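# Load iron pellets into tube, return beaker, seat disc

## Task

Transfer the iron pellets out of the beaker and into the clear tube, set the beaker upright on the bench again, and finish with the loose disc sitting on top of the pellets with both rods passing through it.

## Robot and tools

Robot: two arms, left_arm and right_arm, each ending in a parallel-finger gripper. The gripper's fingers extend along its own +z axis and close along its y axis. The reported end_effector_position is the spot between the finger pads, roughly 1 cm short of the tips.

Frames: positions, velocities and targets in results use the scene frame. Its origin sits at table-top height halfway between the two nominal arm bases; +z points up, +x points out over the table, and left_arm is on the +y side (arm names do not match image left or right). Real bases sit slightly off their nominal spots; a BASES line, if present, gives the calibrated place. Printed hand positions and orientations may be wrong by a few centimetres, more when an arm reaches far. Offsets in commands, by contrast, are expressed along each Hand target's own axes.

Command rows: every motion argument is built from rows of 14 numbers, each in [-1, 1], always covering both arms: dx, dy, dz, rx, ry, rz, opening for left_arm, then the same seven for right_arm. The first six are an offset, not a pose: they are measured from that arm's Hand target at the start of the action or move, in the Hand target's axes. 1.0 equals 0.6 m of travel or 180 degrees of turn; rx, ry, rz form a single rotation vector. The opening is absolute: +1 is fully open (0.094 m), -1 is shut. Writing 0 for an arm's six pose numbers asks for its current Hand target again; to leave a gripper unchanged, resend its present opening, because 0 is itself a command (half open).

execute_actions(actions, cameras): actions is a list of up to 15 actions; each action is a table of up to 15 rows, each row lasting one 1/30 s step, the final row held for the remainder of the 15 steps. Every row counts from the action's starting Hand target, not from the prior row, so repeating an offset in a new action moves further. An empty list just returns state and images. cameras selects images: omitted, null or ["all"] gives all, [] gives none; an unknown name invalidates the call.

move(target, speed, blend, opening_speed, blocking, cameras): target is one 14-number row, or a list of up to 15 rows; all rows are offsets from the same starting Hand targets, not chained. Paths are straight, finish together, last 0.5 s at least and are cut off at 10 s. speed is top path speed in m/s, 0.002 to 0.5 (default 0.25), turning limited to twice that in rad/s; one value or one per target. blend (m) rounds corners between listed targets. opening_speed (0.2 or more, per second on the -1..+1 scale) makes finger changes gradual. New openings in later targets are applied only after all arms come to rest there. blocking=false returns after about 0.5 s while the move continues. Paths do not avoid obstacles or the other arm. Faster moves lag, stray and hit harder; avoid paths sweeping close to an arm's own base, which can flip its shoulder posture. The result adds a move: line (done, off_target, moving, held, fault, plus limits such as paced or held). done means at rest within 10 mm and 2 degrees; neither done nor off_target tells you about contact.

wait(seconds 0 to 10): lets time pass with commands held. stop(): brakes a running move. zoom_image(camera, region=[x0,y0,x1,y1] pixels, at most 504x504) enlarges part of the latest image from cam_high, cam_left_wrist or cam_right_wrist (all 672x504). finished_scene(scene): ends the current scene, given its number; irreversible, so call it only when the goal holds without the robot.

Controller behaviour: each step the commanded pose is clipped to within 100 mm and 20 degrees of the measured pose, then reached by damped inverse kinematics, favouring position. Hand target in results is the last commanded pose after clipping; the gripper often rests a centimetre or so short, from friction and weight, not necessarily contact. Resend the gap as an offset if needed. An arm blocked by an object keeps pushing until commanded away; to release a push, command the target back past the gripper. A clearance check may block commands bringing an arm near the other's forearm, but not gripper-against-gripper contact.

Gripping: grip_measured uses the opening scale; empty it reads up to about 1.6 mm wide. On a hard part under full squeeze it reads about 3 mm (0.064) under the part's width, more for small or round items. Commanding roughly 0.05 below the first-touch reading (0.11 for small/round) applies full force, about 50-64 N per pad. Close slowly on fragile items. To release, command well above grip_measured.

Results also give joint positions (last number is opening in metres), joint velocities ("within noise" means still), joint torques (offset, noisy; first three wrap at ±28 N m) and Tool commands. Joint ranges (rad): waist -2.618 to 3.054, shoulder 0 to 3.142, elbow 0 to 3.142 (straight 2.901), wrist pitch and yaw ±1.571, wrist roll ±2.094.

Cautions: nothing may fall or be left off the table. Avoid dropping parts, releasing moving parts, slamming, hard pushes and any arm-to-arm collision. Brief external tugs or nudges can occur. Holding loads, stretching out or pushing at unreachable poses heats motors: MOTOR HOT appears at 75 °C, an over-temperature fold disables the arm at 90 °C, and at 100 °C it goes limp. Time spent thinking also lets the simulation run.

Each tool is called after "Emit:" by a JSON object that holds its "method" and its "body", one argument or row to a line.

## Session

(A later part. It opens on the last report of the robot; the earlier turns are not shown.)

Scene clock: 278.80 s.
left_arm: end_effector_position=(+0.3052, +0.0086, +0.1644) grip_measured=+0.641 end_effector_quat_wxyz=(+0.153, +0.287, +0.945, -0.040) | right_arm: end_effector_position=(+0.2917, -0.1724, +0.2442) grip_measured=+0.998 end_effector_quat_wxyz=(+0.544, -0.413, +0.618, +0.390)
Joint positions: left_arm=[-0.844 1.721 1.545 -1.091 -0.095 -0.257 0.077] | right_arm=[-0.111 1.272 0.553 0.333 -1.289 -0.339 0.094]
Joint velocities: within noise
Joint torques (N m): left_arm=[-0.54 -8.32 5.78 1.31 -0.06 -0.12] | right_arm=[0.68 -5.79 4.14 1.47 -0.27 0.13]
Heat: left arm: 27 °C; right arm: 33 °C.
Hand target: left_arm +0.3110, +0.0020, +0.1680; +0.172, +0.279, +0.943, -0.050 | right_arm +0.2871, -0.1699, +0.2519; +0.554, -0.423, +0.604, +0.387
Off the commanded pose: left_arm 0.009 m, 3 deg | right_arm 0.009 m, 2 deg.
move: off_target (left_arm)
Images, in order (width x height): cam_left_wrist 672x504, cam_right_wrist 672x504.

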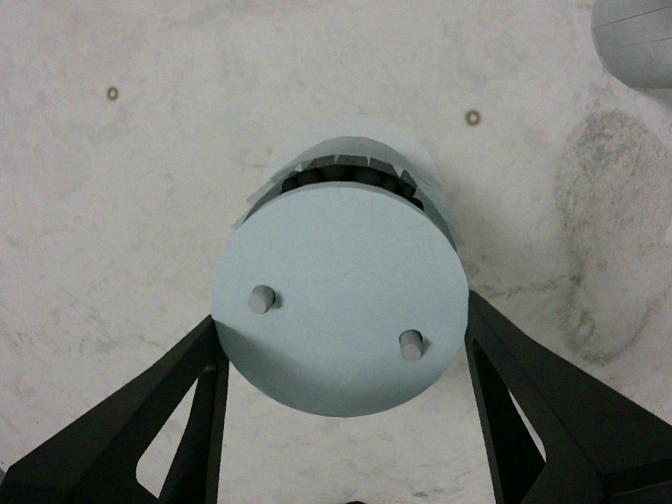

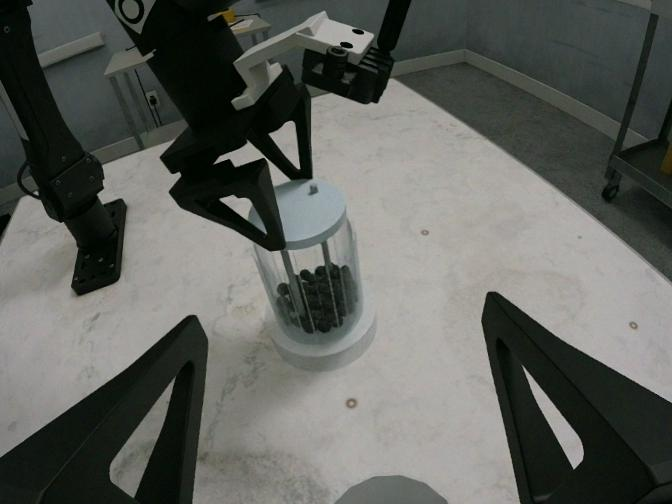

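Emit:
{"method": "zoom_image", "body": {
  "camera": "cam_right_wrist",
  "region": [240, 200, 310, 270]
}}

Emit:
{"method": "zoom_image", "body": {
  "camera": "cam_right_wrist",
  "region": [310, 190, 380, 260]
}}

Scaled by 7.200 from the camera's 672x504 image, which has a finer 960x720 frame.

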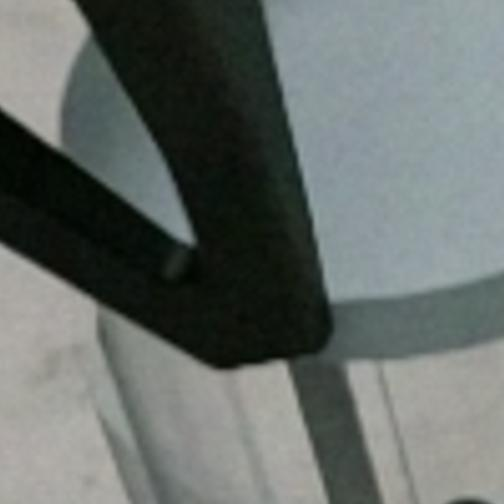

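Scaled by 7.200 from the camera's 672x504 image, which has a finer 960x720 frame.

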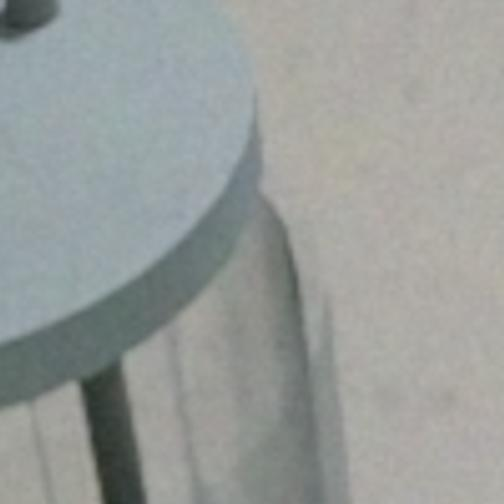

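Emit:
{"method": "move", "body": {
  "target": [0.0059, 0, 0.0156, 0, 0, 0, 0.5, 0, 0, 0, 0, 0, 0, 1.0],
  "speed": 0.02,
  "cameras": ["cam_left_wrist", "cam_right_wrist"]
}}

Scene clock: 289.17 s.
left_arm: end_effector_position=(+0.3052, +0.0085, +0.1539) grip_measured=+0.641 end_effector_quat_wxyz=(+0.152, +0.287, +0.945, -0.040) | right_arm: end_effector_position=(+0.2917, -0.1724, +0.2442) grip_measured=+0.998 end_effector_quat_wxyz=(+0.544, -0.413, +0.618, +0.390)
Joint positions: left_arm=[-0.844 1.721 1.503 -1.051 -0.095 -0.257 0.077] | right_arm=[-0.111 1.272 0.553 0.333 -1.289 -0.339 0.094]
Joint velocities: within noise
Joint torques (N m): left_arm=[-0.66 -8.53 5.86 1.34 -0.02 -0.1] | right_arm=[0.76 -5.85 4.04 1.48 -0.25 0.12]
Heat: left arm: 27 °C; right arm: 33 °C.
Hand target: left_arm +0.3110, +0.0020, +0.1580; +0.172, +0.279, +0.943, -0.050 | right_arm +0.2871, -0.1699, +0.2519; +0.554, -0.423, +0.604, +0.387
Off the commanded pose: left_arm 0.010 m, 3 deg | right_arm 0.009 m, 2 deg.
move: off_target (left_arm)
Images, in order (width x height): cam_left_wrist 672x504, cam_right_wrist 672x504.

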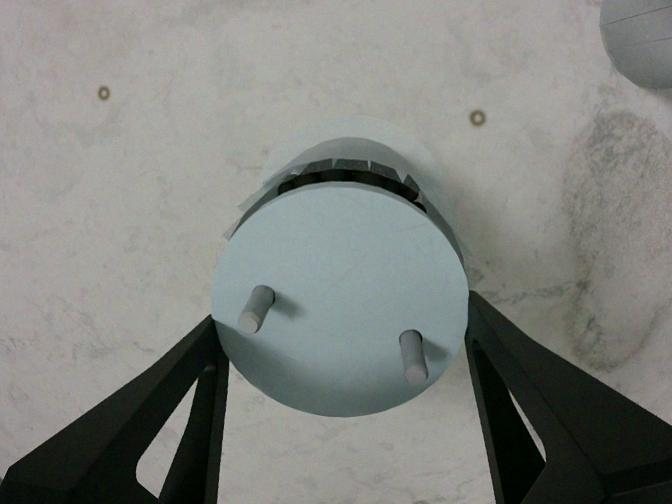

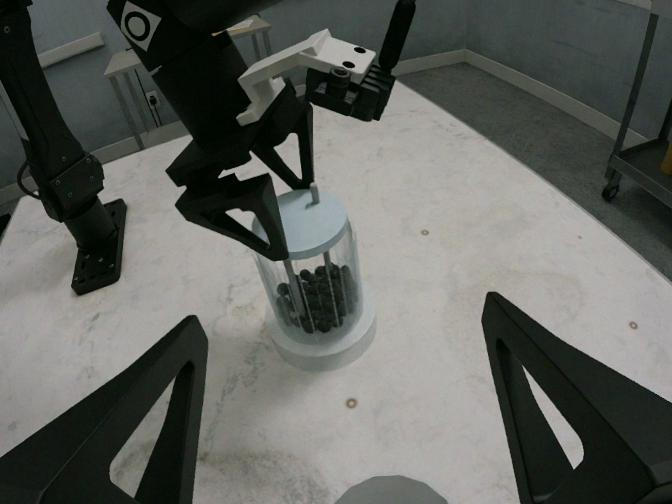

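Emit:
{"method": "zoom_image", "body": {
  "camera": "cam_right_wrist",
  "region": [230, 170, 380, 320]
}}

Emit:
{"method": "zoom_image", "body": {
  "camera": "cam_right_wrist",
  "region": [240, 220, 310, 290]
}}

Emit:
{"method": "zoom_image", "body": {
  "camera": "cam_left_wrist",
  "region": [200, 100, 480, 380]
}}

Scaled by 3.360 from the camera's 672x504 image, which has a finer 960x720 frame.

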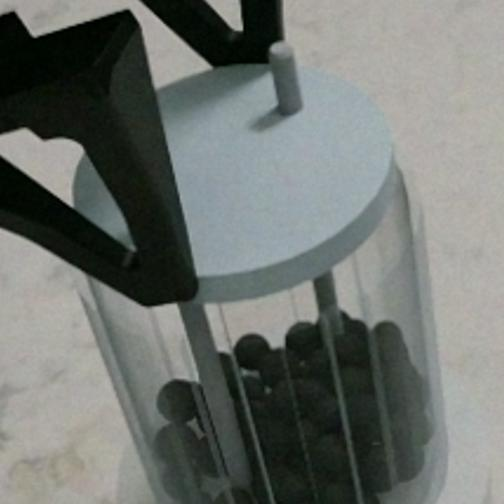

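Scaled by 7.200 from the camera's 672x504 image, which has a finer 960x720 frame.

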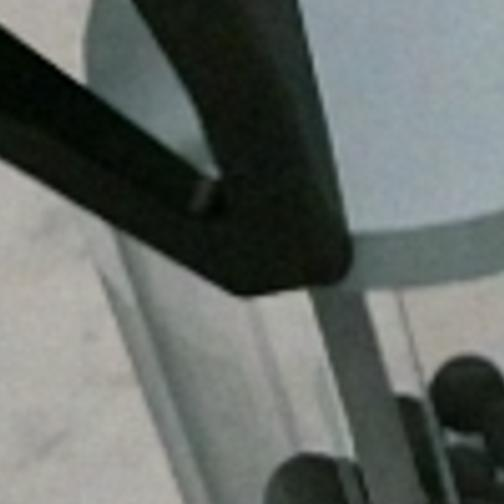

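Scaled by 1.800 from the camera's 672x504 image, which has a finer 960x720 frame.

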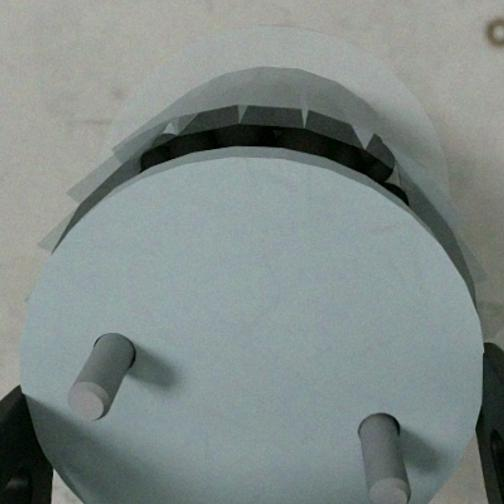

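Emit:
{"method": "move", "body": {
  "target": [0.0053, 0, 0.014, 0, 0, 0, 0.5, 0, 0, 0, 0, 0, 0, 1.0],
  "speed": 0.02,
  "cameras": ["cam_left_wrist", "cam_right_wrist"]
}}

Emit:
{"method": "zoom_image", "body": {
  "camera": "cam_right_wrist",
  "region": [230, 170, 380, 320]
}}

Emit:
{"method": "zoom_image", "body": {
  "camera": "cam_right_wrist",
  "region": [240, 220, 310, 290]
}}

Emit:
{"method": "zoom_image", "body": {
  "camera": "cam_left_wrist",
  "region": [200, 100, 480, 380]
}}

Scene clock: 294.07 s.
left_arm: end_effector_position=(+0.3055, +0.0082, +0.1463) grip_measured=+0.641 end_effector_quat_wxyz=(+0.153, +0.287, +0.945, -0.040) | right_arm: end_effector_position=(+0.2917, -0.1724, +0.2442) grip_measured=+0.998 end_effector_quat_wxyz=(+0.544, -0.413, +0.618, +0.390)
Joint positions: left_arm=[-0.844 1.721 1.473 -1.019 -0.095 -0.257 0.077] | right_arm=[-0.111 1.272 0.553 0.333 -1.289 -0.339 0.094]
Joint velocities: within noise
Joint torques (N m): left_arm=[-0.21 -8.65 5.53 1.35 -0.06 -0.09] | right_arm=[0.81 -5.83 4.1 1.46 -0.27 0.14]
Heat: left arm: 27 °C; right arm: 33 °C.
Hand target: left_arm +0.3110, +0.0020, +0.1491; +0.172, +0.279, +0.943, -0.050 | right_arm +0.2871, -0.1699, +0.2519; +0.554, -0.423, +0.604, +0.387
Off the commanded pose: left_arm 0.009 m, 3 deg | right_arm 0.009 m, 2 deg.
move: off_target (left_arm)
Images, in order (width x height): cam_left_wrist 672x504, cam_right_wrist 672x504.

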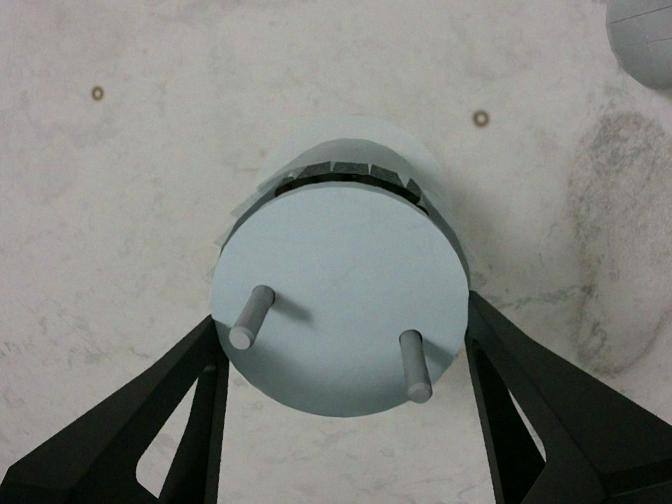

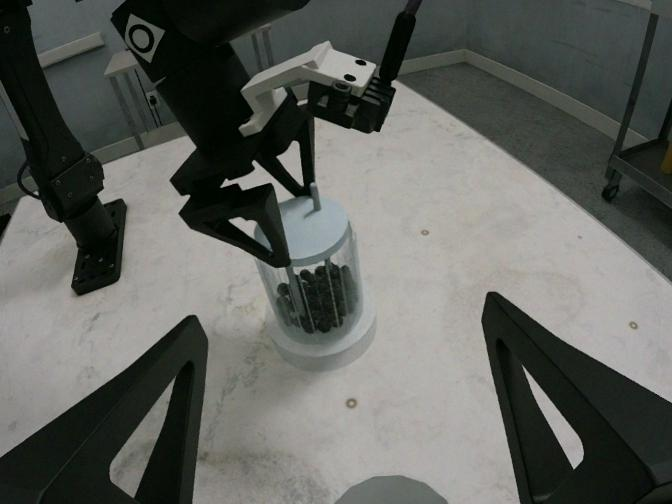

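Scaled by 3.360 from the camera's 672x504 image, which has a finer 960x720 frame.

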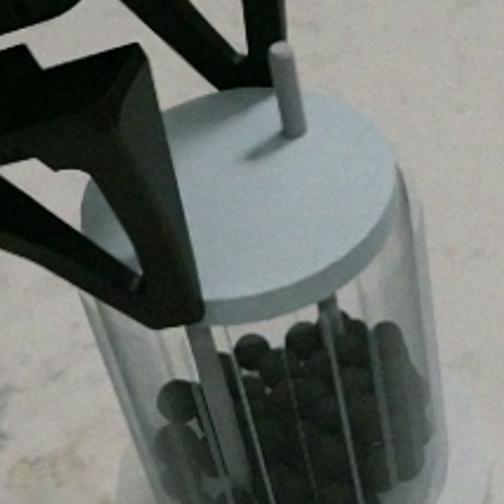

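Scaled by 7.200 from the camera's 672x504 image, which has a finer 960x720 frame.

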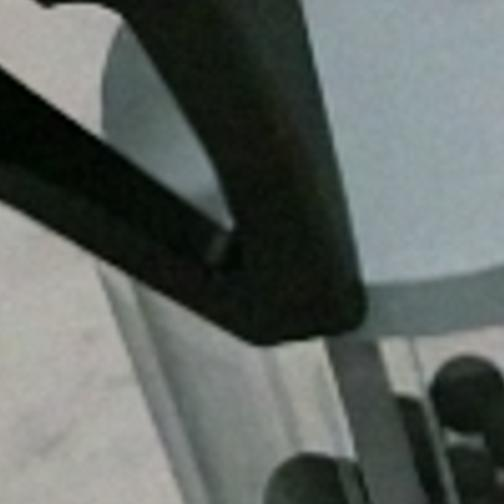

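Scaled by 1.800 from the camera's 672x504 image, which has a finer 960x720 frame.

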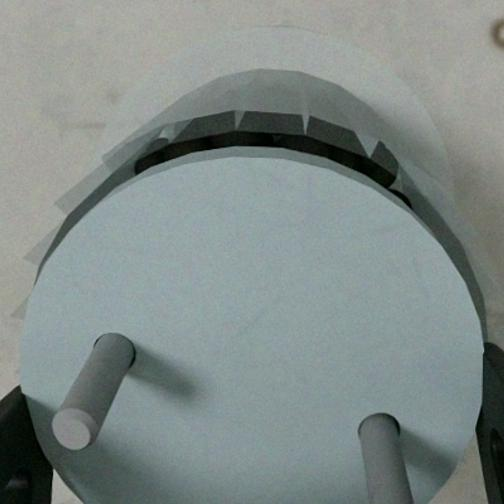

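Emit:
{"method": "move", "body": {
  "target": [0.0025, 0, 0.0066, 0, 0, 0, 0.5, 0, 0, 0, 0, 0, 0, 1.0],
  "speed": 0.015,
  "cameras": ["cam_left_wrist", "cam_right_wrist"]
}}

Emit:
{"method": "zoom_image", "body": {
  "camera": "cam_right_wrist",
  "region": [240, 220, 310, 290]
}}

Emit:
{"method": "zoom_image", "body": {
  "camera": "cam_left_wrist",
  "region": [200, 200, 300, 350]
}}

Emit:
{"method": "zoom_image", "body": {
  "camera": "cam_left_wrist",
  "region": [400, 200, 500, 350]
}}

Scene clock: 295.73 s.
left_arm: end_effector_position=(+0.3049, +0.0081, +0.1455) grip_measured=+0.641 end_effector_quat_wxyz=(+0.152, +0.287, +0.945, -0.041) | right_arm: end_effector_position=(+0.2917, -0.1724, +0.2442) grip_measured=+0.998 end_effector_quat_wxyz=(+0.544, -0.413, +0.618, +0.390)
Joint positions: left_arm=[-0.844 1.72 1.468 -1.016 -0.092 -0.257 0.077] | right_arm=[-0.111 1.272 0.553 0.333 -1.289 -0.339 0.094]
Joint velocities: within noise
Joint torques (N m): left_arm=[-0.58 -8.69 4.27 1.5 0 -0.07] | right_arm=[0.77 -5.72 3.93 1.47 -0.28 0.15]
Heat: left arm: 27 °C; right arm: 32 °C.
Hand target: left_arm +0.3110, +0.0020, +0.1448; +0.172, +0.279, +0.943, -0.050 | right_arm +0.2871, -0.1699, +0.2519; +0.554, -0.423, +0.604, +0.387
Off the commanded pose: left_arm 0.009 m, 3 deg | right_arm 0.009 m, 2 deg.
move: off_target (left_arm)
Images, in order (width x height): cam_left_wrist 672x504, cam_right_wrist 672x504.

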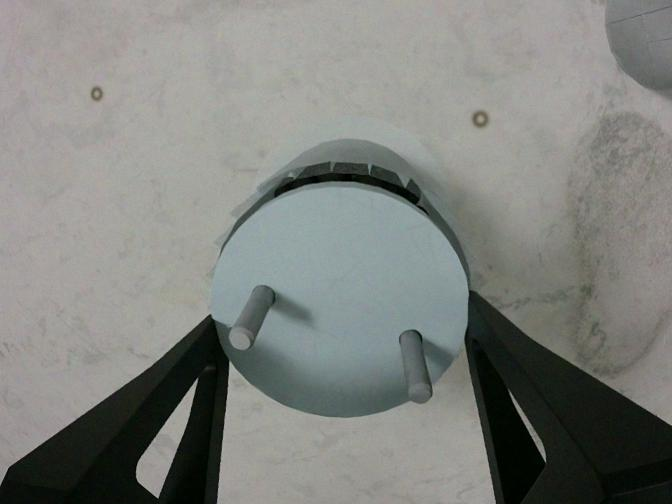

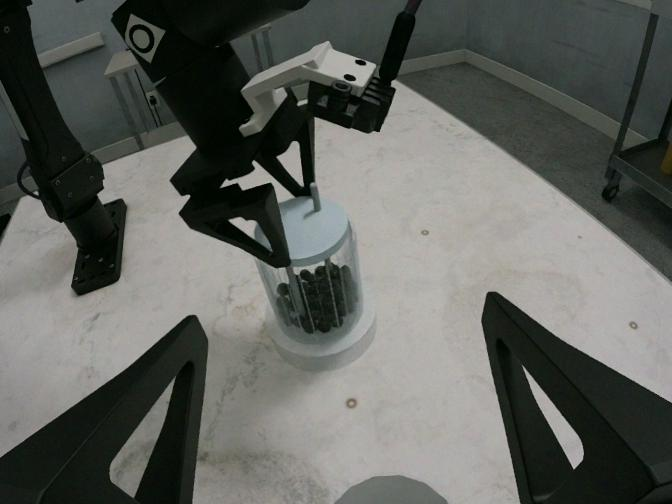

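Scaled by 7.200 from the camera's 672x504 image, which has a finer 960x720 frame.

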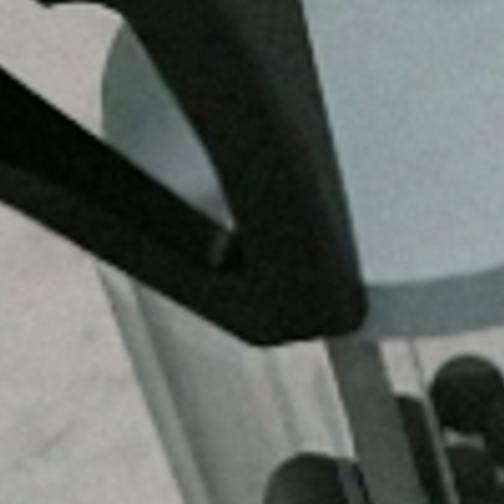

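Scaled by 3.360 from the camera's 672x504 image, which has a finer 960x720 frame.

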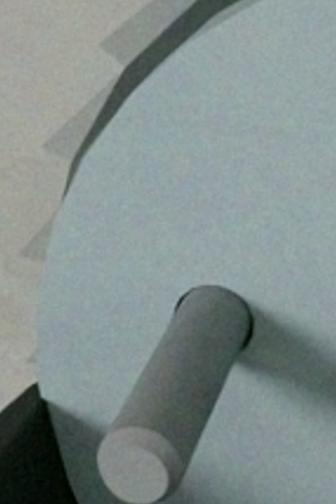

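Scaled by 3.360 from the camera's 672x504 image, which has a finer 960x720 frame.

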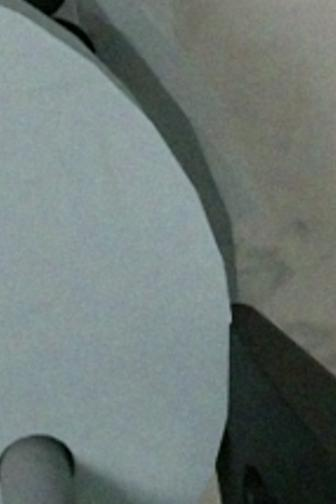

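Emit:
{"method": "move", "body": {
  "target": [0.0029, 0, 0.0078, 0, 0, 0, 0.5, 0, 0, 0, 0, 0, 0, 1.0],
  "speed": 0.015,
  "cameras": ["cam_left_wrist", "cam_right_wrist"]
}}

Emit:
{"method": "zoom_image", "body": {
  "camera": "cam_right_wrist",
  "region": [240, 220, 310, 290]
}}

Emit:
{"method": "zoom_image", "body": {
  "camera": "cam_left_wrist",
  "region": [200, 200, 300, 350]
}}

Scene clock: 299.07 s.
left_arm: end_effector_position=(+0.3052, +0.0083, +0.1451) grip_measured=+0.641 end_effector_quat_wxyz=(+0.156, +0.286, +0.944, -0.045) | right_arm: end_effector_position=(+0.2917, -0.1724, +0.2442) grip_measured=+0.998 end_effector_quat_wxyz=(+0.544, -0.413, +0.618, +0.390)
Joint positions: left_arm=[-0.842 1.71 1.453 -0.999 -0.09 -0.257 0.077] | right_arm=[-0.111 1.272 0.553 0.333 -1.289 -0.339 0.094]
Joint velocities: within noise
Joint torques (N m): left_arm=[-0.49 -7.61 4.07 1.51 -0.04 -0.09] | right_arm=[0.7 -5.83 4.01 1.49 -0.27 0.12]
Heat: left arm: 27 °C; right arm: 32 °C.
Hand target: left_arm +0.3110, +0.0020, +0.1398; +0.172, +0.279, +0.943, -0.050 | right_arm +0.2871, -0.1699, +0.2519; +0.554, -0.423, +0.604, +0.387
Off the commanded pose: left_arm 0.010 m, 2 deg | right_arm 0.009 m, 2 deg.
move: done
Images, in order (width x height): cam_left_wrist 672x504, cam_right_wrist 672x504.

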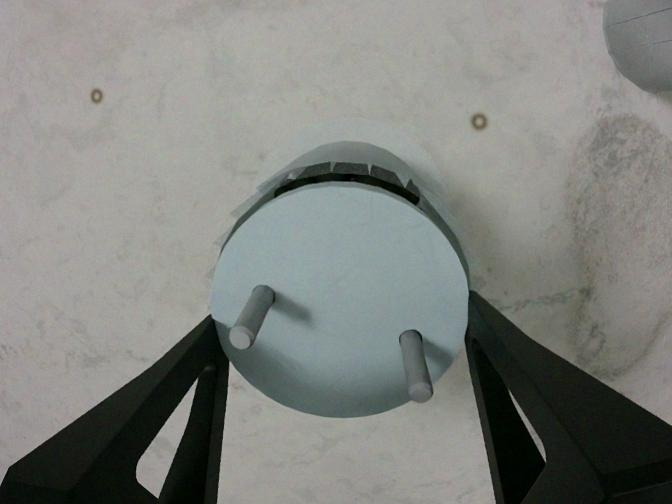

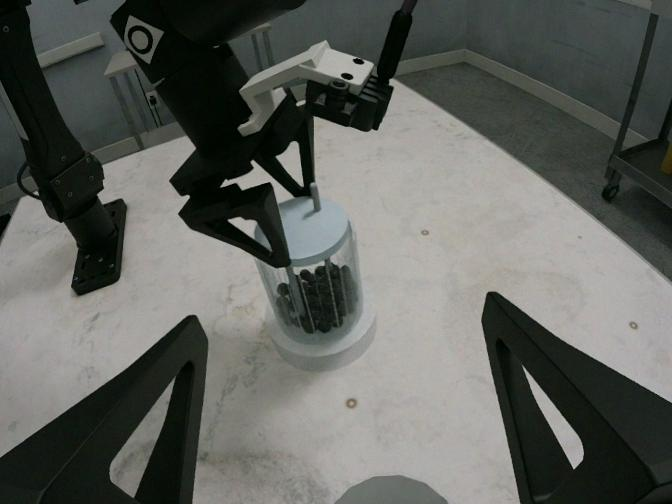

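Scaled by 7.200 from the camera's 672x504 image, which has a finer 960x720 frame.

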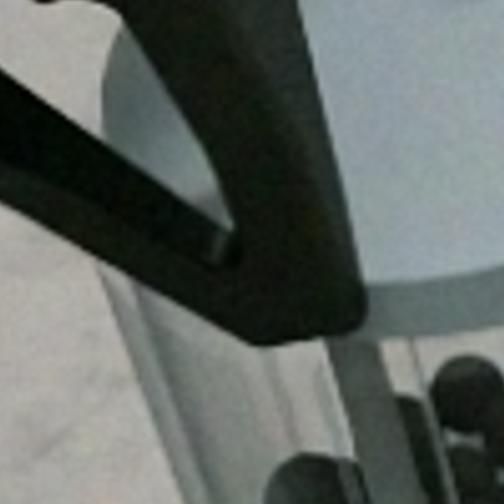

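Scaled by 3.360 from the camera's 672x504 image, which has a finer 960x720 frame.

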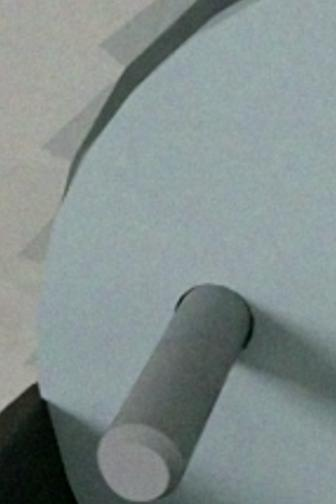

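Emit:
{"method": "move", "body": {
  "target": [-0.0059, 0, -0.0156, 0, 0, 0, 0.5, 0, 0, 0, 0, 0, 0, 1.0],
  "speed": 0.02,
  "cameras": ["cam_left_wrist", "cam_right_wrist"]
}}

Emit:
{"method": "zoom_image", "body": {
  "camera": "cam_right_wrist",
  "region": [230, 170, 380, 320]
}}

Scene clock: 301.00 s.
left_arm: end_effector_position=(+0.3052, +0.0083, +0.1451) grip_measured=+0.641 end_effector_quat_wxyz=(+0.156, +0.286, +0.944, -0.045) | right_arm: end_effector_position=(+0.2917, -0.1724, +0.2442) grip_measured=+0.998 end_effector_quat_wxyz=(+0.544, -0.413, +0.618, +0.390)
Joint positions: left_arm=[-0.842 1.71 1.453 -0.999 -0.09 -0.257 0.077] | right_arm=[-0.111 1.272 0.553 0.333 -1.289 -0.339 0.094]
Joint velocities: within noise
Joint torques (N m): left_arm=[-0.65 -7.83 7.04 1.17 -0.07 -0.11] | right_arm=[0.75 -5.85 4.05 1.48 -0.28 0.16]
Heat: left arm: 27 °C; right arm: 32 °C.
Hand target: left_arm +0.3110, +0.0020, +0.1498; +0.172, +0.279, +0.943, -0.050 | right_arm +0.2871, -0.1699, +0.2519; +0.554, -0.423, +0.604, +0.387
Off the commanded pose: left_arm 0.010 m, 2 deg | right_arm 0.009 m, 2 deg.
move: done
Images, in order (width x height): cam_left_wrist 672x504, cam_right_wrist 672x504.

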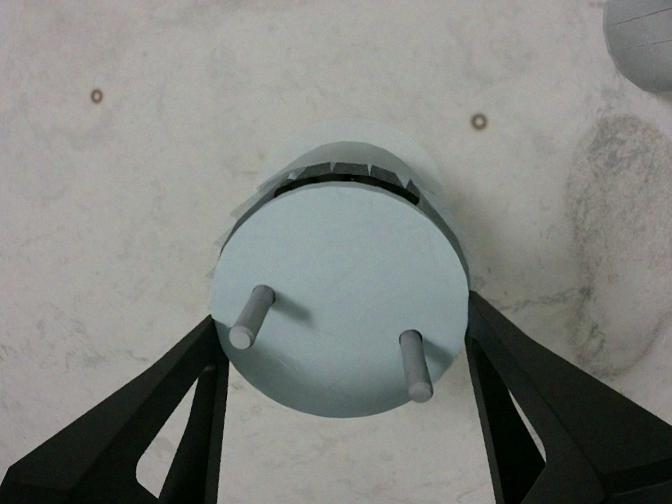

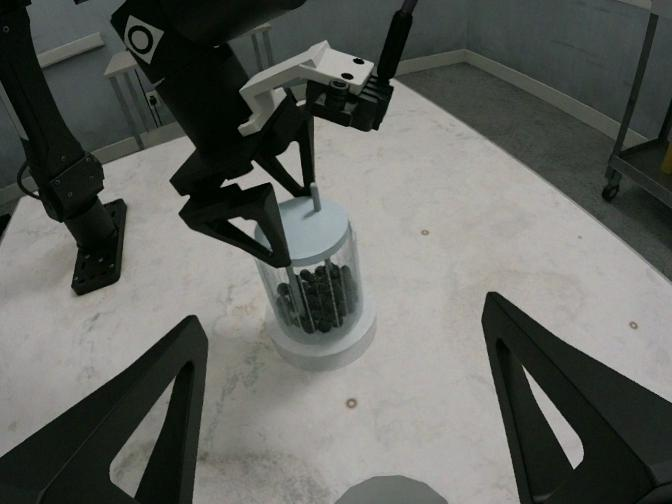

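Scaled by 3.360 from the camera's 672x504 image, which has a finer 960x720 frame.

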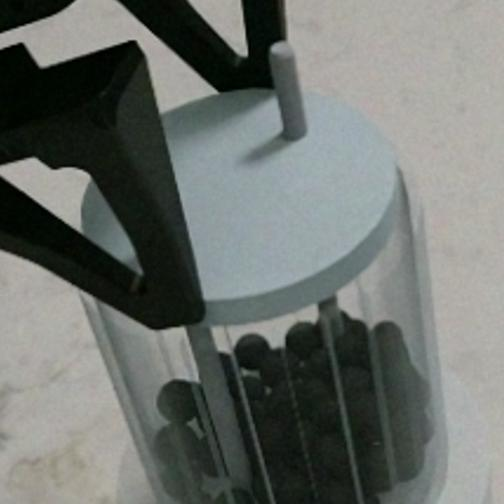

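Emit:
{"method": "move", "body": {
  "target": [-0.0035, 0, -0.0094, 0, 0, 0, 0.5, 0, 0, 0, 0, 0, 0, 1.0],
  "speed": 0.015,
  "cameras": ["cam_right_wrist"]
}}

Scene clock: 302.43 s.
left_arm: end_effector_position=(+0.3052, +0.0082, +0.1462) grip_measured=+0.641 end_effector_quat_wxyz=(+0.156, +0.286, +0.944, -0.045) | right_arm: end_effector_position=(+0.2917, -0.1724, +0.2442) grip_measured=+0.998 end_effector_quat_wxyz=(+0.544, -0.413, +0.618, +0.390)
Joint positions: left_arm=[-0.842 1.71 1.457 -1.004 -0.09 -0.257 0.077] | right_arm=[-0.111 1.272 0.553 0.333 -1.289 -0.339 0.094]
Joint velocities: within noise
Joint torques (N m): left_arm=[-0.61 -7.88 8.46 0.96 -0.11 -0.16] | right_arm=[0.72 -5.82 4.07 1.49 -0.28 0.14]
Heat: left arm: 27 °C; right arm: 32 °C.
Hand target: left_arm +0.3110, +0.0020, +0.1558; +0.172, +0.279, +0.943, -0.050 | right_arm +0.2871, -0.1699, +0.2519; +0.554, -0.423, +0.604, +0.387
Off the commanded pose: left_arm 0.013 m, 2 deg | right_arm 0.009 m, 2 deg.
move: off_target (left_arm)
Images, in order (width x height): cam_right_wrist 672x504.

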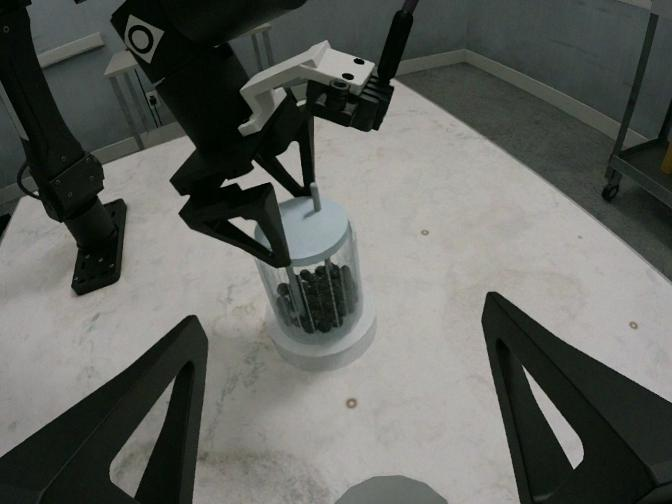

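Emit:
{"method": "move", "body": {
  "target": [0, 0, 0, 0, 0, 0, 0.88, 0, 0, 0, 0, 0, 0, 1.0],
  "speed": 0.02,
  "opening_speed": 0.4,
  "cameras": ["cam_left_wrist", "cam_right_wrist"]
}}

Emit:
{"method": "zoom_image", "body": {
  "camera": "cam_right_wrist",
  "region": [230, 170, 380, 320]
}}

Scene clock: 304.33 s.
left_arm: end_effector_position=(+0.3054, +0.0080, +0.1468) grip_measured=+0.878 end_effector_quat_wxyz=(+0.157, +0.286, +0.944, -0.045) | right_arm: end_effector_position=(+0.2917, -0.1724, +0.2442) grip_measured=+0.998 end_effector_quat_wxyz=(+0.544, -0.413, +0.618, +0.390)
Joint positions: left_arm=[-0.842 1.71 1.459 -1.004 -0.09 -0.257 0.088] | right_arm=[-0.111 1.272 0.553 0.333 -1.289 -0.339 0.094]
Joint velocities: within noise
Joint torques (N m): left_arm=[-0.47 -7.8 8.5 1 -0.08 -0.03] | right_arm=[0.72 -5.76 4.1 1.5 -0.26 0.12]
Heat: left arm: 28 °C; right arm: 32 °C.
Hand target: left_arm +0.3110, +0.0020, +0.1558; +0.172, +0.279, +0.943, -0.050 | right_arm +0.2871, -0.1699, +0.2519; +0.554, -0.423, +0.604, +0.387
Off the commanded pose: left_arm 0.012 m, 2 deg | right_arm 0.009 m, 2 deg.
move: off_target (left_arm)
Images, in order (width x height): cam_left_wrist 672x504, cam_right_wrist 672x504.

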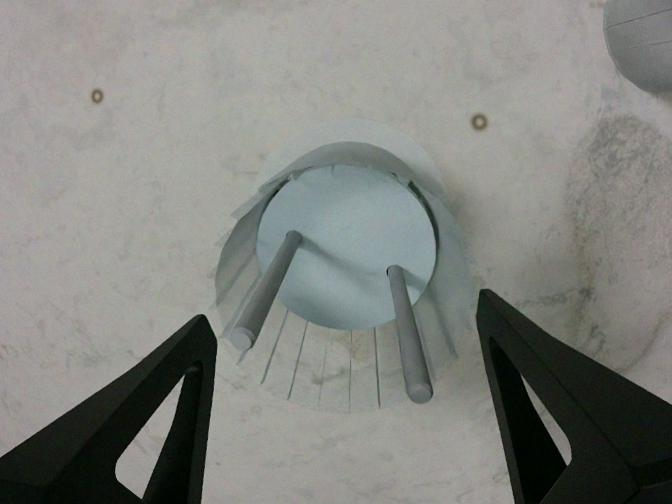

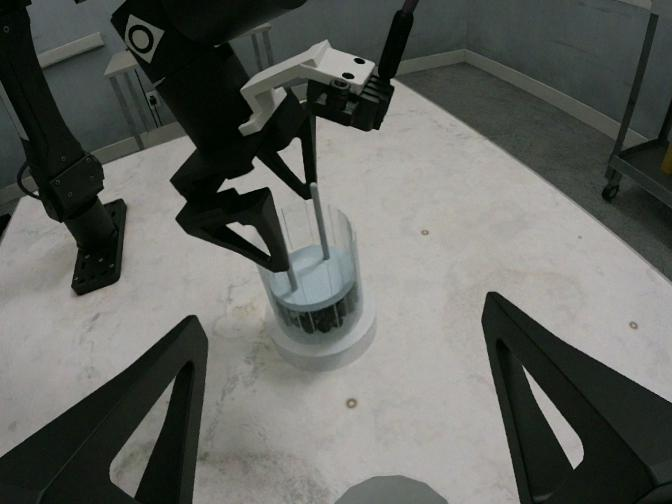

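Scaled by 3.360 from the camera's 672x504 image, which has a finer 960x720 frame.

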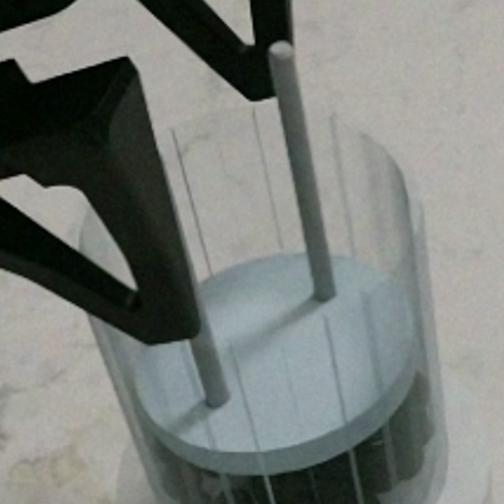

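Emit:
{"method": "move", "body": {
  "target": [-0.061, 0, -0.1623, 0, 0, 0, 0.88, 0, 0, 0, 0, 0, 0, 1.0],
  "speed": 0.12,
  "cameras": ["cam_high", "cam_left_wrist", "cam_right_wrist"]
}}

Scene clock: 306.93 s.
left_arm: end_effector_position=(+0.3103, +0.0023, +0.2594) grip_measured=+0.878 end_effector_quat_wxyz=(+0.174, +0.284, +0.941, -0.056) | right_arm: end_effector_position=(+0.2917, -0.1724, +0.2442) grip_measured=+0.998 end_effector_quat_wxyz=(+0.544, -0.413, +0.618, +0.390)
Joint positions: left_arm=[-0.842 1.801 2.016 -1.429 -0.09 -0.257 0.088] | right_arm=[-0.111 1.272 0.553 0.333 -1.289 -0.339 0.094]
Joint velocities: within noise
Joint torques (N m): left_arm=[-0.95 -7.01 7.54 0.8 -0.08 -0.08] | right_arm=[0.94 -5.94 4.08 1.49 -0.27 0.12]
Heat: left arm: 28 °C; right arm: 32 °C.
Hand target: left_arm +0.3109, +0.0019, +0.2599; +0.172, +0.279, +0.943, -0.050 | right_arm +0.2871, -0.1699, +0.2519; +0.554, -0.423, +0.604, +0.387
Off the commanded pose: left_arm 0.001 m, 1 deg | right_arm 0.009 m, 2 deg.
move: done

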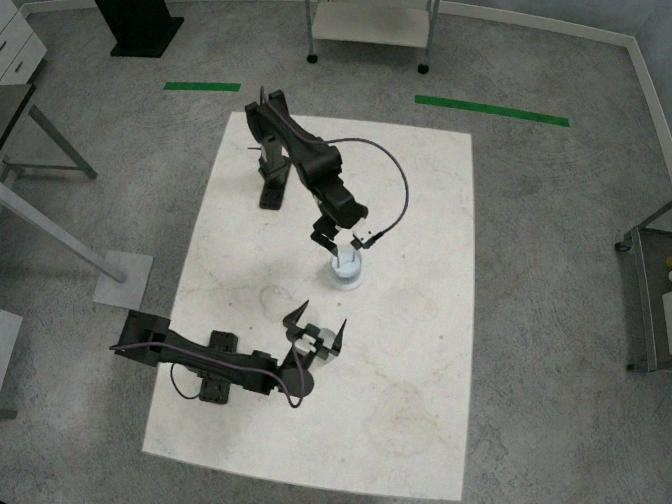

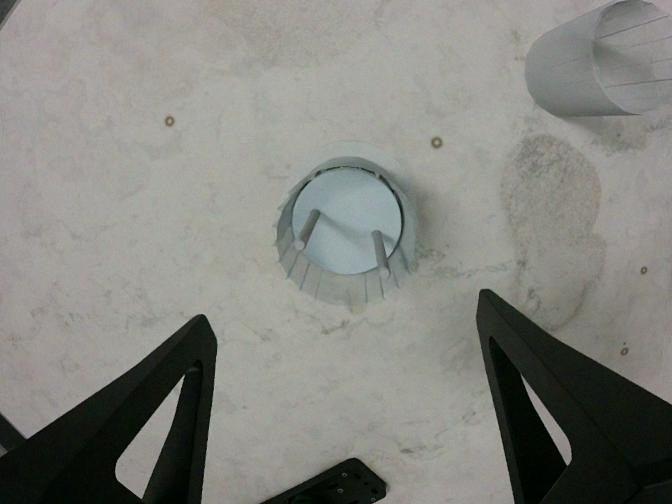

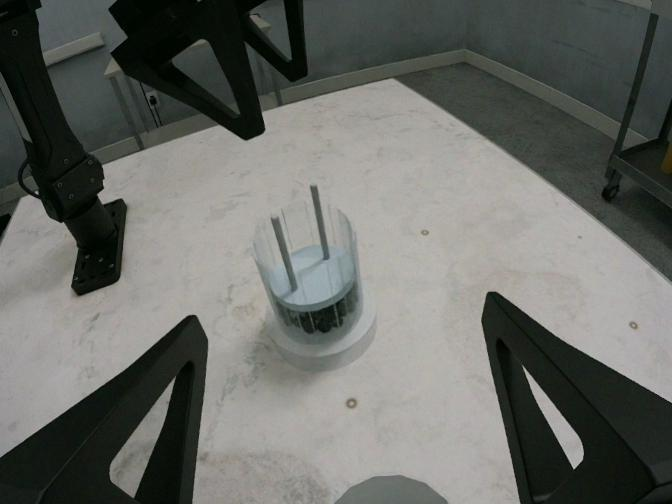

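Emit:
{"method": "zoom_image", "body": {
  "camera": "cam_right_wrist",
  "region": [230, 170, 400, 380]
}}

Emit:
{"method": "zoom_image", "body": {
  "camera": "cam_left_wrist",
  "region": [250, 130, 450, 320]
}}

Scaled by 2.400 from the camera's 672x504 image, which has a finer 960x720 frame.

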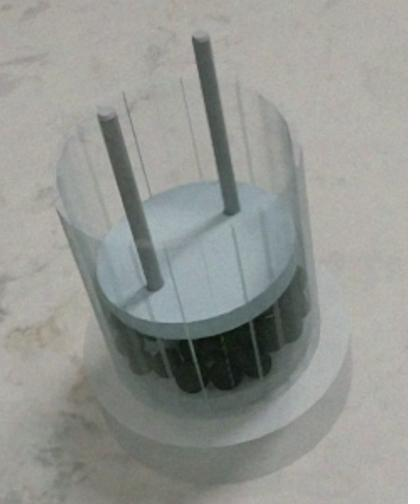

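Scaled by 2.520 from the camera's 672x504 image, which has a finer 960x720 frame.

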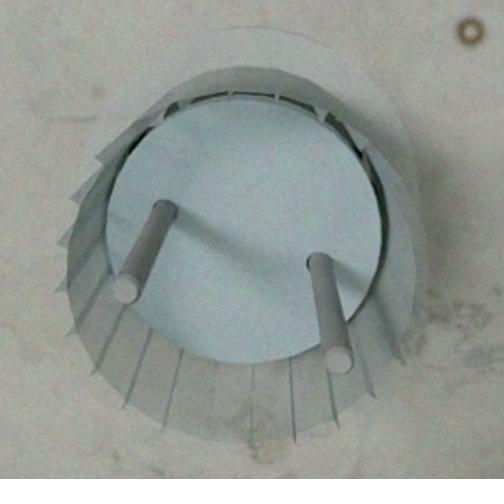

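Emit:
{"method": "zoom_image", "body": {
  "camera": "cam_left_wrist",
  "region": [500, 0, 672, 140]
}}

Scaled by 2.930 from the camera's 672x504 image, which has a finer 960x720 frame.

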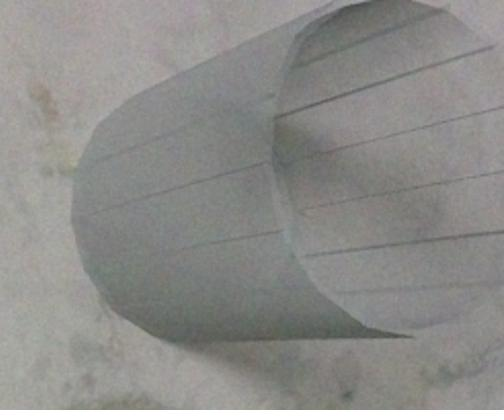

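Emit:
{"method": "finished_scene", "body": {
  "scene": 1
}}

The scene is finished: the task was done.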